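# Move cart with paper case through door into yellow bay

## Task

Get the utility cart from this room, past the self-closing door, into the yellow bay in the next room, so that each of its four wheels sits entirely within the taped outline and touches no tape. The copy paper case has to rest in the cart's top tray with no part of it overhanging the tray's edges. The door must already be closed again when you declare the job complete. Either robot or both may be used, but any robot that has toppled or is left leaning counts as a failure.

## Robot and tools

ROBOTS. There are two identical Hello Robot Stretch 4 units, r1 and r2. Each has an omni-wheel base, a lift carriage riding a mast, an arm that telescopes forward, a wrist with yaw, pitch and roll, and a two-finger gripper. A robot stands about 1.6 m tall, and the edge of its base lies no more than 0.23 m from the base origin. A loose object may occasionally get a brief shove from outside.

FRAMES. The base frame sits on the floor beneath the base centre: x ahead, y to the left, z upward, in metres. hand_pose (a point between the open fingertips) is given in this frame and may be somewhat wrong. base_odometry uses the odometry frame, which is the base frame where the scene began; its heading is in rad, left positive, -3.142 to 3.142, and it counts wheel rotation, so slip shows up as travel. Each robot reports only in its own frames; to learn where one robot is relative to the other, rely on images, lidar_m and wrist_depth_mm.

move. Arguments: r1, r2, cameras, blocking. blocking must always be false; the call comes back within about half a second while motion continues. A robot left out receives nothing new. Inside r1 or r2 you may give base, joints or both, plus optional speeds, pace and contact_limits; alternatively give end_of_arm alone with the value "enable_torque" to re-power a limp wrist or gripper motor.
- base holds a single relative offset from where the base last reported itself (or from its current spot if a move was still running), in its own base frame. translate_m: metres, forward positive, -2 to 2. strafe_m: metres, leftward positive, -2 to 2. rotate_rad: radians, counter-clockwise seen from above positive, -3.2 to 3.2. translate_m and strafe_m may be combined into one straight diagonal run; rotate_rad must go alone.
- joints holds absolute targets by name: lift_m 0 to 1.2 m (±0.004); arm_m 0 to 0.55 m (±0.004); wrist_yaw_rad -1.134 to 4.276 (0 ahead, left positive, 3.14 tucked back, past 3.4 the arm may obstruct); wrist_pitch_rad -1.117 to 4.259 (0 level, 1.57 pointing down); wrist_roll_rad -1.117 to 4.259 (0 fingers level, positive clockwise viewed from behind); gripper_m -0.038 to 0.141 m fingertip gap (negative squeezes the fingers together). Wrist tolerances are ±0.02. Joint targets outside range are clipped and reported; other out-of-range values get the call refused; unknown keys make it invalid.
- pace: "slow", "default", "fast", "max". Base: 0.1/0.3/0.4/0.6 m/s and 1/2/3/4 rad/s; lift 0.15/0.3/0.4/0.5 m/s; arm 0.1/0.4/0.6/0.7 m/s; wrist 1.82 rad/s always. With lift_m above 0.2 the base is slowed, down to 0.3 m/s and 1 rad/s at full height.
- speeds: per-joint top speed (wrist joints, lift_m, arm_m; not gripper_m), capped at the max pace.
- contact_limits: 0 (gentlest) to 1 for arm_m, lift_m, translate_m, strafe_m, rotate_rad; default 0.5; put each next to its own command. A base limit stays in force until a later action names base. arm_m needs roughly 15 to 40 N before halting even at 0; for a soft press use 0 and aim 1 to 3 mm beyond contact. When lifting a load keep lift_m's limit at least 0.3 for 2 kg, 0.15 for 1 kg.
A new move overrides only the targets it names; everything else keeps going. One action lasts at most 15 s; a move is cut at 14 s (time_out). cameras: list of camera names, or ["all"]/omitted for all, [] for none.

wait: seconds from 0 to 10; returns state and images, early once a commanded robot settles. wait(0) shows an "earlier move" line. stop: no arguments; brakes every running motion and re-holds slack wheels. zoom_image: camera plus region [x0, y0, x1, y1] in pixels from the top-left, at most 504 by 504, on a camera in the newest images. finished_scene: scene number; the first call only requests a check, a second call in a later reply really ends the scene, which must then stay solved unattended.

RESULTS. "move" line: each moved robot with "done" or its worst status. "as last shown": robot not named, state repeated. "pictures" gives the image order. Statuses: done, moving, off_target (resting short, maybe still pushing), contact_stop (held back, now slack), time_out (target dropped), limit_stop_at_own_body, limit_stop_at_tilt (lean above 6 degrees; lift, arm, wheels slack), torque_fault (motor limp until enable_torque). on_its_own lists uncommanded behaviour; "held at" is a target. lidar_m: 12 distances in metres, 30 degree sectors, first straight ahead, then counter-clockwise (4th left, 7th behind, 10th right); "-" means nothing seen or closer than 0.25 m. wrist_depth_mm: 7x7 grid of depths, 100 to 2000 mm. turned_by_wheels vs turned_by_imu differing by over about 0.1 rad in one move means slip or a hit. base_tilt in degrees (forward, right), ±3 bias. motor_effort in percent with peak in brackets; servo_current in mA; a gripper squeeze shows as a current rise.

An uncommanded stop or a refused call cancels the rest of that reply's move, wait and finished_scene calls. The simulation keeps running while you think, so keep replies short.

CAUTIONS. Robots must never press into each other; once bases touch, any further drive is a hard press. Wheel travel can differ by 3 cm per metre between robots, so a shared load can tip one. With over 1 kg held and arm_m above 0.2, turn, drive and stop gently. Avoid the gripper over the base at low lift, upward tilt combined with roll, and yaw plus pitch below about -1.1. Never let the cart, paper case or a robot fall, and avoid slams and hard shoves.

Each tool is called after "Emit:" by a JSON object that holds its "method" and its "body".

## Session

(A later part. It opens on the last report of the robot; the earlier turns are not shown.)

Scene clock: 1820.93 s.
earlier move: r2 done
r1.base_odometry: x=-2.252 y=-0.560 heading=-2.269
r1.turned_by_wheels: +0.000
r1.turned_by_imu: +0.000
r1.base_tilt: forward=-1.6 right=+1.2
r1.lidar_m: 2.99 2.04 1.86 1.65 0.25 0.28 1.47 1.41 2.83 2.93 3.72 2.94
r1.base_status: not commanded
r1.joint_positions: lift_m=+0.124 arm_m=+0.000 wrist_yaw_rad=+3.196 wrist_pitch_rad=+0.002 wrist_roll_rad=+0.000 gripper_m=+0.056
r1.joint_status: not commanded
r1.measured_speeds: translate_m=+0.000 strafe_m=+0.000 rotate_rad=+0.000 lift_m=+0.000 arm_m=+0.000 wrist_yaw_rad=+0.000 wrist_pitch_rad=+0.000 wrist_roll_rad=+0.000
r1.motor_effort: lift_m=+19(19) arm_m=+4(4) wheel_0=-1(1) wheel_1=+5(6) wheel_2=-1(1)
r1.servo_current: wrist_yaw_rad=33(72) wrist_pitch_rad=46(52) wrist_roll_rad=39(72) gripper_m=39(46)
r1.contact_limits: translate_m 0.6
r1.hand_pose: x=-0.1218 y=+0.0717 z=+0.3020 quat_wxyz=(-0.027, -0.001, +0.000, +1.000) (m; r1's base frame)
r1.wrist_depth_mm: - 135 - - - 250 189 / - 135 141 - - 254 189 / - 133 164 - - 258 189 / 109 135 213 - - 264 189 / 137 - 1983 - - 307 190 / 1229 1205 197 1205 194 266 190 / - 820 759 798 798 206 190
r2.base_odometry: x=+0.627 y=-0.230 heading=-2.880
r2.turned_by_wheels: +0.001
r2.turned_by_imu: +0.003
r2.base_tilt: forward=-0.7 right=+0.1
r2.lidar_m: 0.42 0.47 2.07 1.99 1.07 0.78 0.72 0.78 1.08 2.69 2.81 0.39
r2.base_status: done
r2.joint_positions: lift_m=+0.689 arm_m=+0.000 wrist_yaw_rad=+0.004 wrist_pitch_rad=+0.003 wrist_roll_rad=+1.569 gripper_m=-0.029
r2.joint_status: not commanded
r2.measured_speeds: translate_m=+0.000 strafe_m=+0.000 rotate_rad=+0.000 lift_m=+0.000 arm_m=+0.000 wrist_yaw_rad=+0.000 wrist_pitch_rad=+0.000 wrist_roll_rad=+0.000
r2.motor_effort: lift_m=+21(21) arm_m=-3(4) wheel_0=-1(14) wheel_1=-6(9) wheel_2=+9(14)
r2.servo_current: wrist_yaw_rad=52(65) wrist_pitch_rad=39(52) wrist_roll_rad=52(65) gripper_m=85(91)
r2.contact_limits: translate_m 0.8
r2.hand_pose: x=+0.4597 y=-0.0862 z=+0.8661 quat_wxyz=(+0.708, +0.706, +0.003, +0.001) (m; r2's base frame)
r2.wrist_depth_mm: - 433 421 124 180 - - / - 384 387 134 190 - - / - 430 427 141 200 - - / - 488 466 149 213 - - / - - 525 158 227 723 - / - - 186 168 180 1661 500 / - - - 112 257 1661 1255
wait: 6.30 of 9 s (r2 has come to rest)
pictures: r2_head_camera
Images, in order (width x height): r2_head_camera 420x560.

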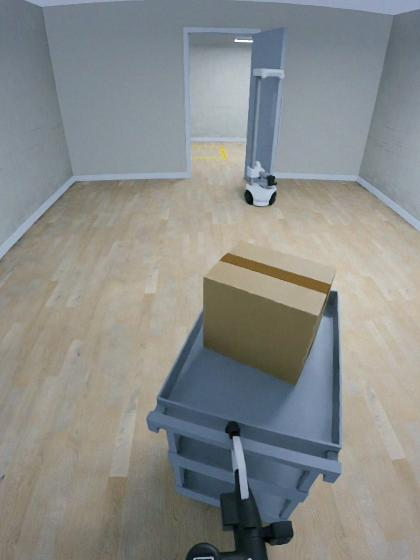

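Emit:
{"method": "move", "body": {"r2": {"base": {"strafe_m": 0.10, "translate_m": 0.05}, "pace": "slow", "contact_limits": {"translate_m": 0.8}}, "blocking": false, "cameras": []}}

Emit:
{"method": "wait", "body": {"seconds": 4, "cameras": []}}

Emit:
{"method": "move", "body": {"r2": {"base": {"translate_m": 0.28}, "pace": "slow", "contact_limits": {"translate_m": 0.8}}, "blocking": false, "cameras": []}}

Emit:
{"method": "wait", "body": {"seconds": 6, "cameras": ["r2_head_camera"]}}

Scene clock: 1847.00 s.
move: r2 moving
r1.base_odometry: x=-2.252 y=-0.560 heading=-2.269
r1.turned_by_wheels: +0.000
r1.turned_by_imu: +0.000
r1.base_tilt: forward=-1.6 right=+1.3
r1.lidar_m: 3.02 2.01 1.85 1.67 0.25 0.28 1.44 1.40 2.86 2.89 3.71 2.96
r1.base_status: not commanded
r1.joint_positions: lift_m=+0.124 arm_m=+0.000 wrist_yaw_rad=+3.196 wrist_pitch_rad=+0.002 wrist_roll_rad=+0.000 gripper_m=+0.056
r1.joint_status: not commanded
r1.measured_speeds: translate_m=+0.000 strafe_m=+0.000 rotate_rad=+0.000 lift_m=+0.000 arm_m=+0.000 wrist_yaw_rad=+0.000 wrist_pitch_rad=+0.000 wrist_roll_rad=+0.000
r1.motor_effort: lift_m=+19(19) arm_m=+4(4) wheel_0=+0(1) wheel_1=+5(6) wheel_2=-1(1)
r1.servo_current: wrist_yaw_rad=46(52) wrist_pitch_rad=39(46) wrist_roll_rad=46(72) gripper_m=39(46)
r1.contact_limits: translate_m 0.6
r1.hand_pose: x=-0.1218 y=+0.0717 z=+0.3020 quat_wxyz=(-0.027, -0.001, +0.000, +1.000) (m; r1's base frame)
r1.wrist_depth_mm: - 135 - - - 251 189 / - 135 141 - - 253 189 / - 133 163 - - 258 189 / 109 136 213 - - 264 190 / 137 - 1983 - - 307 190 / 1229 1229 197 1205 194 265 190 / - 820 759 798 798 206 190
r2.base_odometry: x=+0.625 y=-0.242 heading=-2.880
r2.turned_by_wheels: -0.001
r2.turned_by_imu: +0.000
r2.base_tilt: forward=-0.7 right=+0.1
r2.lidar_m: 0.39 2.81 2.06 1.99 1.05 0.78 0.74 0.78 1.09 2.71 2.82 0.36
r2.base_status: translate_m moving; strafe_m moving
r2.joint_positions: lift_m=+0.689 arm_m=+0.000 wrist_yaw_rad=+0.002 wrist_pitch_rad=+0.003 wrist_roll_rad=+1.569 gripper_m=-0.029
r2.joint_status: not commanded
r2.measured_speeds: translate_m=+0.022 strafe_m=+0.044 rotate_rad=-0.002 lift_m=+0.000 arm_m=+0.000 wrist_yaw_rad=-0.020 wrist_pitch_rad=+0.000 wrist_roll_rad=+0.000
r2.motor_effort: lift_m=+21(21) arm_m=-3(4) wheel_0=-2(8) wheel_1=+9(9) wheel_2=-9(9)
r2.servo_current: wrist_yaw_rad=52(59) wrist_pitch_rad=46(46) wrist_roll_rad=46(59) gripper_m=78(91)
r2.contact_limits: translate_m 0.8
r2.hand_pose: x=+0.4595 y=-0.0867 z=+0.8661 quat_wxyz=(+0.708, +0.706, +0.002, +0.000) (m; r2's base frame)
r2.wrist_depth_mm: - 452 445 125 181 - - / - 387 387 135 193 - - / - 430 421 142 202 - - / - 480 466 149 214 - - / - - 521 159 229 1661 - / - - 186 169 182 1661 492 / - - - 112 254 1708 1229
pictures: none
No camera images: "cameras" was empty.

Scene clock: 1848.90 s.
earlier move: r2 done
r1.base_odometry: x=-2.252 y=-0.560 heading=-2.269
r1.turned_by_wheels: +0.000
r1.turned_by_imu: +0.000
r1.base_tilt: forward=-1.6 right=+1.3
r1.lidar_m: 3.01 2.02 1.87 1.69 0.25 0.27 1.44 1.40 2.84 2.91 3.72 2.89
r1.base_status: not commanded
r1.joint_positions: lift_m=+0.124 arm_m=+0.000 wrist_yaw_rad=+3.196 wrist_pitch_rad=+0.002 wrist_roll_rad=+0.000 gripper_m=+0.056
r1.joint_status: not commanded
r1.measured_speeds: translate_m=+0.000 strafe_m=+0.000 rotate_rad=+0.000 lift_m=+0.000 arm_m=+0.000 wrist_yaw_rad=+0.000 wrist_pitch_rad=+0.000 wrist_roll_rad=+0.000
r1.motor_effort: lift_m=+19(19) arm_m=+4(4) wheel_0=-1(1) wheel_1=+5(6) wheel_2=-1(1)
r1.servo_current: wrist_yaw_rad=39(78) wrist_pitch_rad=46(52) wrist_roll_rad=39(72) gripper_m=46(46)
r1.contact_limits: translate_m 0.6
r1.hand_pose: x=-0.1218 y=+0.0717 z=+0.3020 quat_wxyz=(-0.027, -0.001, +0.000, +1.000) (m; r1's base frame)
r1.wrist_depth_mm: - 135 - - - 250 188 / - 135 141 - - 253 189 / - 133 164 - - 258 189 / 109 136 214 - - 264 189 / 137 - 1983 - - 307 190 / 1229 1229 197 1205 194 265 190 / - 809 759 798 798 206 190
r2.base_odometry: x=+0.604 y=-0.339 heading=-2.880
r2.turned_by_wheels: +0.000
r2.turned_by_imu: +0.000
r2.base_tilt: forward=-0.7 right=+0.0
r2.lidar_m: 0.43 2.66 1.97 1.90 1.11 0.83 0.78 0.83 1.19 2.77 0.42 0.35
r2.base_status: done
r2.joint_positions: lift_m=+0.689 arm_m=+0.000 wrist_yaw_rad=-0.009 wrist_pitch_rad=+0.003 wrist_roll_rad=+1.569 gripper_m=-0.029
r2.joint_status: not commanded
r2.measured_speeds: translate_m=+0.000 strafe_m=+0.000 rotate_rad=+0.000 lift_m=+0.000 arm_m=+0.000 wrist_yaw_rad=+0.000 wrist_pitch_rad=+0.000 wrist_roll_rad=+0.000
r2.motor_effort: lift_m=+21(21) arm_m=-3(4) wheel_0=-3(15) wheel_1=+5(9) wheel_2=-8(14)
r2.servo_current: wrist_yaw_rad=59(65) wrist_pitch_rad=39(52) wrist_roll_rad=52(59) gripper_m=85(91)
r2.contact_limits: translate_m 0.8
r2.hand_pose: x=+0.4585 y=-0.0899 z=+0.8661 quat_wxyz=(+0.708, +0.706, -0.002, -0.004) (m; r2's base frame)
r2.wrist_depth_mm: - 343 349 - 165 167 - / - 382 387 119 179 177 - / - 442 430 126 191 - - / - - 488 140 207 691 - / - - - 150 228 1661 530 / - - 185 165 182 1708 488 / - - - 112 274 1708 1205
wait: 1.90 of 4 s (r2 has come to rest)
pictures: none
No camera images: "cameras" was empty.

Scene clock: 1849.40 s.
move: r2 moving
r1.base_odometry: x=-2.252 y=-0.560 heading=-2.269
r1.turned_by_wheels: +0.000
r1.turned_by_imu: +0.000
r1.base_tilt: forward=-1.6 right=+1.3
r1.lidar_m: 3.02 2.01 1.86 1.67 0.25 0.31 1.47 1.41 2.86 2.90 3.69 2.90
r1.base_status: not commanded
r1.joint_positions: lift_m=+0.124 arm_m=+0.000 wrist_yaw_rad=+3.196 wrist_pitch_rad=+0.002 wrist_roll_rad=+0.000 gripper_m=+0.056
r1.joint_status: not commanded
r1.measured_speeds: translate_m=+0.000 strafe_m=+0.000 rotate_rad=+0.000 lift_m=+0.000 arm_m=+0.000 wrist_yaw_rad=+0.000 wrist_pitch_rad=+0.000 wrist_roll_rad=+0.000
r1.motor_effort: lift_m=+19(19) arm_m=+4(4) wheel_0=+0(1) wheel_1=+5(6) wheel_2=-1(1)
r1.servo_current: wrist_yaw_rad=52(65) wrist_pitch_rad=39(46) wrist_roll_rad=46(65) gripper_m=46(46)
r1.contact_limits: translate_m 0.6
r1.hand_pose: x=-0.1218 y=+0.0717 z=+0.3020 quat_wxyz=(-0.027, -0.001, +0.000, +1.000) (m; r1's base frame)
r1.wrist_depth_mm: - 135 - - - 250 188 / - 135 141 - - 254 188 / - 133 164 - - 259 189 / 109 135 214 - - 264 190 / 137 - 1983 - - 306 190 / 1229 1229 197 1205 195 266 190 / - 798 759 809 788 206 190
r2.base_odometry: x=+0.592 y=-0.343 heading=-2.880
r2.turned_by_wheels: +0.000
r2.turned_by_imu: +0.000
r2.base_tilt: forward=-0.7 right=+0.1
r2.lidar_m: 0.42 2.69 1.94 1.90 1.16 0.85 0.79 0.84 1.17 2.79 0.39 0.35
r2.base_status: translate_m moving
r2.joint_positions: lift_m=+0.689 arm_m=+0.000 wrist_yaw_rad=-0.009 wrist_pitch_rad=+0.003 wrist_roll_rad=+1.569 gripper_m=-0.029
r2.joint_status: not commanded
r2.measured_speeds: translate_m=+0.049 strafe_m=+0.000 rotate_rad=+0.001 lift_m=+0.000 arm_m=+0.000 wrist_yaw_rad=+0.000 wrist_pitch_rad=+0.000 wrist_roll_rad=+0.000
r2.motor_effort: lift_m=+21(21) arm_m=-4(4) wheel_0=+6(10) wheel_1=+6(8) wheel_2=-14(14)
r2.servo_current: wrist_yaw_rad=52(65) wrist_pitch_rad=39(52) wrist_roll_rad=46(52) gripper_m=85(85)
r2.contact_limits: translate_m 0.8
r2.hand_pose: x=+0.4585 y=-0.0899 z=+0.8661 quat_wxyz=(+0.708, +0.706, -0.002, -0.004) (m; r2's base frame)
r2.wrist_depth_mm: - 343 345 - 161 163 - / - 379 384 115 176 174 - / - 439 430 121 188 - - / - - 496 137 204 647 - / - - - 147 225 1708 521 / - - 185 164 181 1661 480 / - - - 112 276 1661 1205
pictures: none
No camera images: "cameras" was empty.

Scene clock: 1852.97 s.
earlier move: r2 done
r1.base_odometry: x=-2.252 y=-0.560 heading=-2.269
r1.turned_by_wheels: +0.000
r1.turned_by_imu: +0.000
r1.base_tilt: forward=-1.6 right=+1.3
r1.lidar_m: 3.01 2.00 1.85 1.64 0.25 0.28 1.50 1.39 2.84 2.89 3.70 2.64
r1.base_status: not commanded
r1.joint_positions: lift_m=+0.124 arm_m=+0.000 wrist_yaw_rad=+3.196 wrist_pitch_rad=+0.002 wrist_roll_rad=+0.000 gripper_m=+0.056
r1.joint_status: not commanded
r1.measured_speeds: translate_m=+0.000 strafe_m=+0.000 rotate_rad=+0.000 lift_m=+0.000 arm_m=+0.000 wrist_yaw_rad=+0.000 wrist_pitch_rad=+0.000 wrist_roll_rad=+0.000
r1.motor_effort: lift_m=+19(19) arm_m=+4(4) wheel_0=-1(1) wheel_1=+5(6) wheel_2=-1(1)
r1.servo_current: wrist_yaw_rad=46(72) wrist_pitch_rad=39(46) wrist_roll_rad=52(65) gripper_m=39(46)
r1.contact_limits: translate_m 0.6
r1.hand_pose: x=-0.1218 y=+0.0717 z=+0.3020 quat_wxyz=(-0.027, -0.001, +0.000, +1.000) (m; r1's base frame)
r1.wrist_depth_mm: - 135 - - - 250 188 / - 135 141 - - 254 189 / - 134 164 - - 259 189 / 109 135 214 - - 264 189 / 137 - - - - 307 190 / 1205 1229 197 1205 195 265 190 / - 820 759 798 798 206 191
r2.base_odometry: x=+0.334 y=-0.412 heading=-2.880
r2.turned_by_wheels: +0.001
r2.turned_by_imu: +0.003
r2.base_tilt: forward=-0.7 right=+0.1
r2.lidar_m: 0.43 2.70 1.93 1.87 1.52 1.13 1.05 1.12 1.54 2.78 2.92 0.32
r2.base_status: done
r2.joint_positions: lift_m=+0.689 arm_m=+0.000 wrist_yaw_rad=+0.002 wrist_pitch_rad=+0.003 wrist_roll_rad=+1.569 gripper_m=-0.029
r2.joint_status: not commanded
r2.measured_speeds: translate_m=+0.000 strafe_m=+0.000 rotate_rad=+0.000 lift_m=+0.000 arm_m=+0.000 wrist_yaw_rad=+0.000 wrist_pitch_rad=+0.000 wrist_roll_rad=+0.000
r2.motor_effort: lift_m=+21(21) arm_m=-3(4) wheel_0=+9(14) wheel_1=+4(9) wheel_2=-5(14)
r2.servo_current: wrist_yaw_rad=33(65) wrist_pitch_rad=39(52) wrist_roll_rad=46(72) gripper_m=85(91)
r2.contact_limits: translate_m 0.8
r2.hand_pose: x=+0.4595 y=-0.0868 z=+0.8661 quat_wxyz=(+0.708, +0.706, +0.002, +0.000) (m; r2's base frame)
r2.wrist_depth_mm: - 336 334 - 138 138 - / - 382 384 - 150 150 - / - 462 452 - 168 173 - / - - - 108 190 580 559 / - - - 126 221 1661 488 / - - 185 155 180 1708 1229 / - - - 112 355 355 368
wait: 3.57 of 6 s (r2 has come to rest)
pictures: r2_head_camera
Images, in order (width x height): r2_head_camera 420x560.

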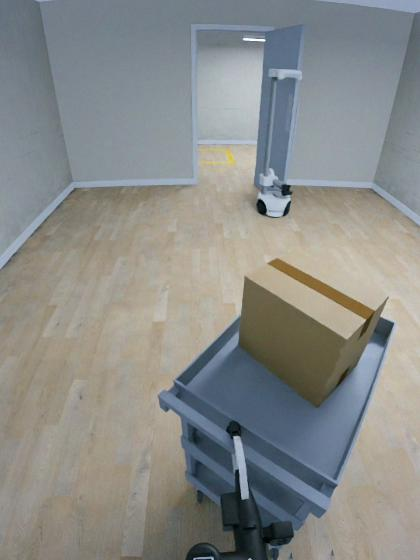

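Emit:
{"method": "move", "body": {"r2": {"base": {"strafe_m": -0.35, "translate_m": -0.606}, "pace": "slow", "contact_limits": {"translate_m": 0.8}}, "blocking": false, "cameras": []}}

Emit:
{"method": "wait", "body": {"seconds": 10, "cameras": ["r2_head_camera"]}}

Scene clock: 1879.93 s.
move: r2 moving
r1.base_odometry: x=-2.252 y=-0.560 heading=-2.269
r1.turned_by_wheels: +0.000
r1.turned_by_imu: +0.000
r1.base_tilt: forward=-1.6 right=+1.3
r1.lidar_m: 3.00 1.99 1.86 1.67 0.25 0.29 1.44 1.41 2.84 2.88 3.70 2.66
r1.base_status: not commanded
r1.joint_positions: lift_m=+0.124 arm_m=+0.000 wrist_yaw_rad=+3.196 wrist_pitch_rad=+0.002 wrist_roll_rad=+0.000 gripper_m=+0.056
r1.joint_status: not commanded
r1.measured_speeds: translate_m=+0.000 strafe_m=+0.000 rotate_rad=+0.000 lift_m=+0.000 arm_m=+0.000 wrist_yaw_rad=+0.000 wrist_pitch_rad=+0.000 wrist_roll_rad=+0.000
r1.motor_effort: lift_m=+19(19) arm_m=+4(4) wheel_0=-1(1) wheel_1=+5(6) wheel_2=-1(1)
r1.servo_current: wrist_yaw_rad=52(65) wrist_pitch_rad=39(46) wrist_roll_rad=46(52) gripper_m=46(46)
r1.contact_limits: translate_m 0.6
r1.hand_pose: x=-0.1218 y=+0.0717 z=+0.3020 quat_wxyz=(-0.027, -0.001, +0.000, +1.000) (m; r1's base frame)
r1.wrist_depth_mm: - 135 - - - 249 188 / - 135 141 - - 253 188 / - 133 163 - - 258 189 / 109 136 214 - - 264 189 / 137 - 1983 - - 307 190 / 1229 1229 196 1205 194 266 190 / - 809 759 809 798 206 191
r2.base_odometry: x=+0.344 y=-0.402 heading=-2.879
r2.turned_by_wheels: +0.001
r2.turned_by_imu: +0.001
r2.base_tilt: forward=-0.7 right=+0.1
r2.lidar_m: 0.43 2.72 1.93 1.90 1.49 1.11 1.05 1.14 1.57 2.78 2.92 0.32
r2.base_status: translate_m moving; strafe_m moving
r2.joint_positions: lift_m=+0.689 arm_m=+0.000 wrist_yaw_rad=+0.003 wrist_pitch_rad=+0.003 wrist_roll_rad=+1.569 gripper_m=-0.029
r2.joint_status: not commanded
r2.measured_speeds: translate_m=-0.049 strafe_m=-0.027 rotate_rad=-0.004 lift_m=+0.000 arm_m=+0.000 wrist_yaw_rad=+0.001 wrist_pitch_rad=+0.000 wrist_roll_rad=+0.000
r2.motor_effort: lift_m=+21(21) arm_m=-4(4) wheel_0=+6(9) wheel_1=-6(9) wheel_2=+14(14)
r2.servo_current: wrist_yaw_rad=39(52) wrist_pitch_rad=46(46) wrist_roll_rad=65(65) gripper_m=85(85)
r2.contact_limits: translate_m 0.8
r2.hand_pose: x=+0.4596 y=-0.0865 z=+0.8661 quat_wxyz=(+0.708, +0.706, +0.002, +0.000) (m; r2's base frame)
r2.wrist_depth_mm: - 336 332 - 137 140 - / - 377 382 - 152 152 - / - 459 449 102 169 174 - / - - - 111 193 597 569 / - - - 128 222 1661 496 / - - 186 151 179 1661 1205 / - - - 112 355 357 366
pictures: none
No camera images: "cameras" was empty.

Scene clock: 1887.57 s.
earlier move: r2 done
r1.base_odometry: x=-2.252 y=-0.560 heading=-2.269
r1.turned_by_wheels: +0.000
r1.turned_by_imu: +0.000
r1.base_tilt: forward=-1.6 right=+1.3
r1.lidar_m: 2.98 2.02 1.86 1.67 0.25 0.30 1.49 1.39 2.84 2.91 3.69 3.14
r1.base_status: not commanded
r1.joint_positions: lift_m=+0.124 arm_m=+0.000 wrist_yaw_rad=+3.196 wrist_pitch_rad=+0.002 wrist_roll_rad=+0.000 gripper_m=+0.056
r1.joint_status: not commanded
r1.measured_speeds: translate_m=+0.000 strafe_m=+0.000 rotate_rad=+0.000 lift_m=+0.000 arm_m=+0.000 wrist_yaw_rad=+0.000 wrist_pitch_rad=+0.000 wrist_roll_rad=+0.000
r1.motor_effort: lift_m=+19(19) arm_m=+4(4) wheel_0=-1(1) wheel_1=+5(6) wheel_2=-1(1)
r1.servo_current: wrist_yaw_rad=72(72) wrist_pitch_rad=39(52) wrist_roll_rad=39(65) gripper_m=39(52)
r1.contact_limits: translate_m 0.6
r1.hand_pose: x=-0.1218 y=+0.0717 z=+0.3020 quat_wxyz=(-0.027, -0.001, +0.000, +1.000) (m; r1's base frame)
r1.wrist_depth_mm: - 135 - - - 250 188 / - 135 141 - - 254 188 / - 134 164 - - 258 189 / 109 136 214 - - 264 190 / 137 - 1983 - - 307 190 / 1229 1229 197 1205 195 265 190 / - 809 759 798 798 206 191
r2.base_odometry: x=+0.829 y=+0.083 heading=-2.880
r2.turned_by_wheels: -0.001
r2.turned_by_imu: -0.003
r2.base_tilt: forward=-0.7 right=+0.0
r2.lidar_m: 0.31 0.33 2.35 1.86 0.67 0.49 0.45 0.49 0.70 2.03 2.55 0.45
r2.base_status: done
r2.joint_positions: lift_m=+0.689 arm_m=+0.000 wrist_yaw_rad=-0.001 wrist_pitch_rad=+0.003 wrist_roll_rad=+1.569 gripper_m=-0.029
r2.joint_status: not commanded
r2.measured_speeds: translate_m=+0.000 strafe_m=+0.000 rotate_rad=+0.000 lift_m=+0.000 arm_m=+0.000 wrist_yaw_rad=+0.000 wrist_pitch_rad=+0.000 wrist_roll_rad=+0.000
r2.motor_effort: lift_m=+21(21) arm_m=-3(4) wheel_0=-4(9) wheel_1=-6(10) wheel_2=+7(15)
r2.servo_current: wrist_yaw_rad=46(65) wrist_pitch_rad=39(52) wrist_roll_rad=52(65) gripper_m=85(91)
r2.contact_limits: translate_m 0.8
r2.hand_pose: x=+0.4592 y=-0.0876 z=+0.8661 quat_wxyz=(+0.708, +0.706, +0.001, -0.001) (m; r2's base frame)
r2.wrist_depth_mm: - - - 282 304 310 314 / - - - 278 283 1708 1255 / - - - 263 266 1863 - / - - - 256 254 - - / - 459 452 185 241 - - / - 452 185 175 182 - - / - - 436 112 222 - -
wait: 7.63 of 10 s (r2 has come to rest)
pictures: r2_head_camera
Images, in order (width x height): r2_head_camera 420x560.

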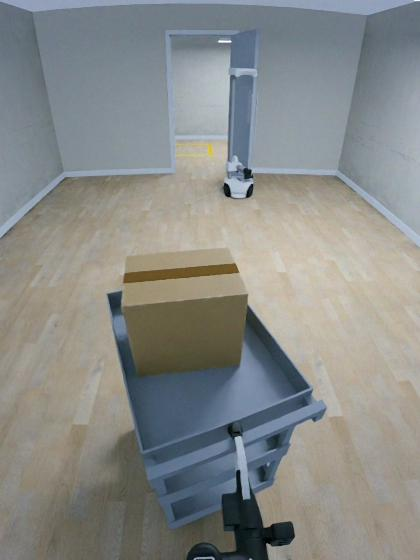

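Emit:
{"method": "move", "body": {"r2": {"base": {"strafe_m": -0.28, "translate_m": 0.17}, "pace": "slow", "contact_limits": {"translate_m": 0.8}}, "blocking": false, "cameras": []}}

Emit:
{"method": "wait", "body": {"seconds": 7, "cameras": ["r2_head_camera"]}}

Scene clock: 2013.23 s.
move: r2 moving
r1.base_odometry: x=-2.252 y=-0.560 heading=-2.269
r1.turned_by_wheels: +0.000
r1.turned_by_imu: +0.000
r1.base_tilt: forward=-1.6 right=+1.3
r1.lidar_m: 3.01 2.01 1.86 1.66 0.25 0.29 1.49 1.40 2.85 2.91 3.68 3.15
r1.base_status: not commanded
r1.joint_positions: lift_m=+0.124 arm_m=+0.000 wrist_yaw_rad=+3.196 wrist_pitch_rad=+0.002 wrist_roll_rad=+0.000 gripper_m=+0.056
r1.joint_status: not commanded
r1.measured_speeds: translate_m=+0.000 strafe_m=+0.000 rotate_rad=+0.000 lift_m=+0.000 arm_m=+0.000 wrist_yaw_rad=+0.000 wrist_pitch_rad=+0.000 wrist_roll_rad=+0.000
r1.motor_effort: lift_m=+19(19) arm_m=+4(4) wheel_0=-1(1) wheel_1=+5(6) wheel_2=-1(1)
r1.servo_current: wrist_yaw_rad=65(65) wrist_pitch_rad=39(46) wrist_roll_rad=39(59) gripper_m=39(46)
r1.contact_limits: translate_m 0.6
r1.hand_pose: x=-0.1218 y=+0.0717 z=+0.3020 quat_wxyz=(-0.027, -0.001, +0.000, +1.000) (m; r1's base frame)
r1.wrist_depth_mm: - 135 - - - 250 188 / - 135 141 - - 253 189 / - 133 164 - - 258 189 / 109 135 214 - - 264 189 / 137 - - - - 307 190 / 1229 1255 196 1205 194 266 190 / - 809 759 798 798 206 190
r2.base_odometry: x=+0.820 y=+0.092 heading=-2.880
r2.turned_by_wheels: +0.000
r2.turned_by_imu: +0.000
r2.base_tilt: forward=-0.7 right=+0.0
r2.lidar_m: 0.34 0.32 2.37 1.92 0.68 0.51 0.46 0.49 0.70 2.10 2.53 0.46
r2.base_status: translate_m moving; strafe_m moving
r2.joint_positions: lift_m=+0.689 arm_m=+0.000 wrist_yaw_rad=+0.000 wrist_pitch_rad=+0.003 wrist_roll_rad=+1.569 gripper_m=-0.029
r2.joint_status: not commanded
r2.measured_speeds: translate_m=+0.026 strafe_m=-0.042 rotate_rad=+0.000 lift_m=+0.000 arm_m=+0.000 wrist_yaw_rad=+0.007 wrist_pitch_rad=+0.000 wrist_roll_rad=+0.000
r2.motor_effort: lift_m=+21(21) arm_m=-3(4) wheel_0=+9(12) wheel_1=-5(9) wheel_2=-12(12)
r2.servo_current: wrist_yaw_rad=52(59) wrist_pitch_rad=39(46) wrist_roll_rad=52(59) gripper_m=85(85)
r2.contact_limits: translate_m 0.8
r2.hand_pose: x=+0.4593 y=-0.0875 z=+0.8661 quat_wxyz=(+0.708, +0.706, +0.001, -0.001) (m; r2's base frame)
r2.wrist_depth_mm: - - - 277 304 309 310 / - - - 279 283 1756 1281 / - - - 263 266 1921 - / - - - 253 254 - - / - 455 455 185 241 - - / - 449 186 175 181 - - / - - 439 112 223 - -
pictures: none
No camera images: "cameras" was empty.

Scene clock: 2017.30 s.
earlier move: r2 done
r1.base_odometry: x=-2.252 y=-0.560 heading=-2.269
r1.turned_by_wheels: +0.000
r1.turned_by_imu: +0.000
r1.base_tilt: forward=-1.6 right=+1.3
r1.lidar_m: 3.00 2.02 1.85 1.67 0.25 0.30 1.45 1.43 2.84 2.94 3.69 3.10
r1.base_status: not commanded
r1.joint_positions: lift_m=+0.124 arm_m=+0.000 wrist_yaw_rad=+3.196 wrist_pitch_rad=+0.002 wrist_roll_rad=+0.000 gripper_m=+0.056
r1.joint_status: not commanded
r1.measured_speeds: translate_m=+0.000 strafe_m=+0.000 rotate_rad=+0.000 lift_m=+0.000 arm_m=+0.000 wrist_yaw_rad=+0.000 wrist_pitch_rad=+0.000 wrist_roll_rad=+0.000
r1.motor_effort: lift_m=+19(19) arm_m=+4(4) wheel_0=+0(1) wheel_1=+5(6) wheel_2=-1(1)
r1.servo_current: wrist_yaw_rad=52(72) wrist_pitch_rad=39(52) wrist_roll_rad=33(72) gripper_m=46(46)
r1.contact_limits: translate_m 0.6
r1.hand_pose: x=-0.1218 y=+0.0717 z=+0.3020 quat_wxyz=(-0.027, -0.001, +0.000, +1.000) (m; r1's base frame)
r1.wrist_depth_mm: - 135 - - - 251 188 / - 135 141 - - 254 189 / - 133 164 - - 259 189 / 109 136 214 - - 264 190 / 137 - 1983 - - 307 190 / 1205 1229 196 1205 194 266 190 / - 820 768 798 798 206 191
r2.base_odometry: x=+0.592 y=+0.309 heading=-2.880
r2.turned_by_wheels: +0.000
r2.turned_by_imu: +0.002
r2.base_tilt: forward=-0.7 right=+0.1
r2.lidar_m: 0.25 0.27 2.60 2.49 0.94 0.66 0.63 0.67 0.93 2.16 2.27 0.48
r2.base_status: done
r2.joint_positions: lift_m=+0.689 arm_m=+0.000 wrist_yaw_rad=+0.005 wrist_pitch_rad=+0.003 wrist_roll_rad=+1.569 gripper_m=-0.029
r2.joint_status: not commanded
r2.measured_speeds: translate_m=+0.000 strafe_m=+0.000 rotate_rad=+0.000 lift_m=+0.000 arm_m=+0.000 wrist_yaw_rad=+0.000 wrist_pitch_rad=+0.000 wrist_roll_rad=+0.000
r2.motor_effort: lift_m=+21(21) arm_m=-3(4) wheel_0=+8(16) wheel_1=-4(9) wheel_2=-3(12)
r2.servo_current: wrist_yaw_rad=52(65) wrist_pitch_rad=46(46) wrist_roll_rad=52(59) gripper_m=91(91)
r2.contact_limits: translate_m 0.8
r2.hand_pose: x=+0.4597 y=-0.0859 z=+0.8661 quat_wxyz=(+0.708, +0.706, +0.003, +0.001) (m; r2's base frame)
r2.wrist_depth_mm: - - - - - 1708 1182 / - - - - - 1756 1205 / - - - 345 384 1499 1205 / - - - 291 322 1756 - / - - - 198 263 1983 - / - - 188 166 181 - - / - 415 410 112 203 - -
wait: 4.07 of 7 s (r2 has come to rest)
pictures: r2_head_camera
Images, in order (width x height): r2_head_camera 420x560.

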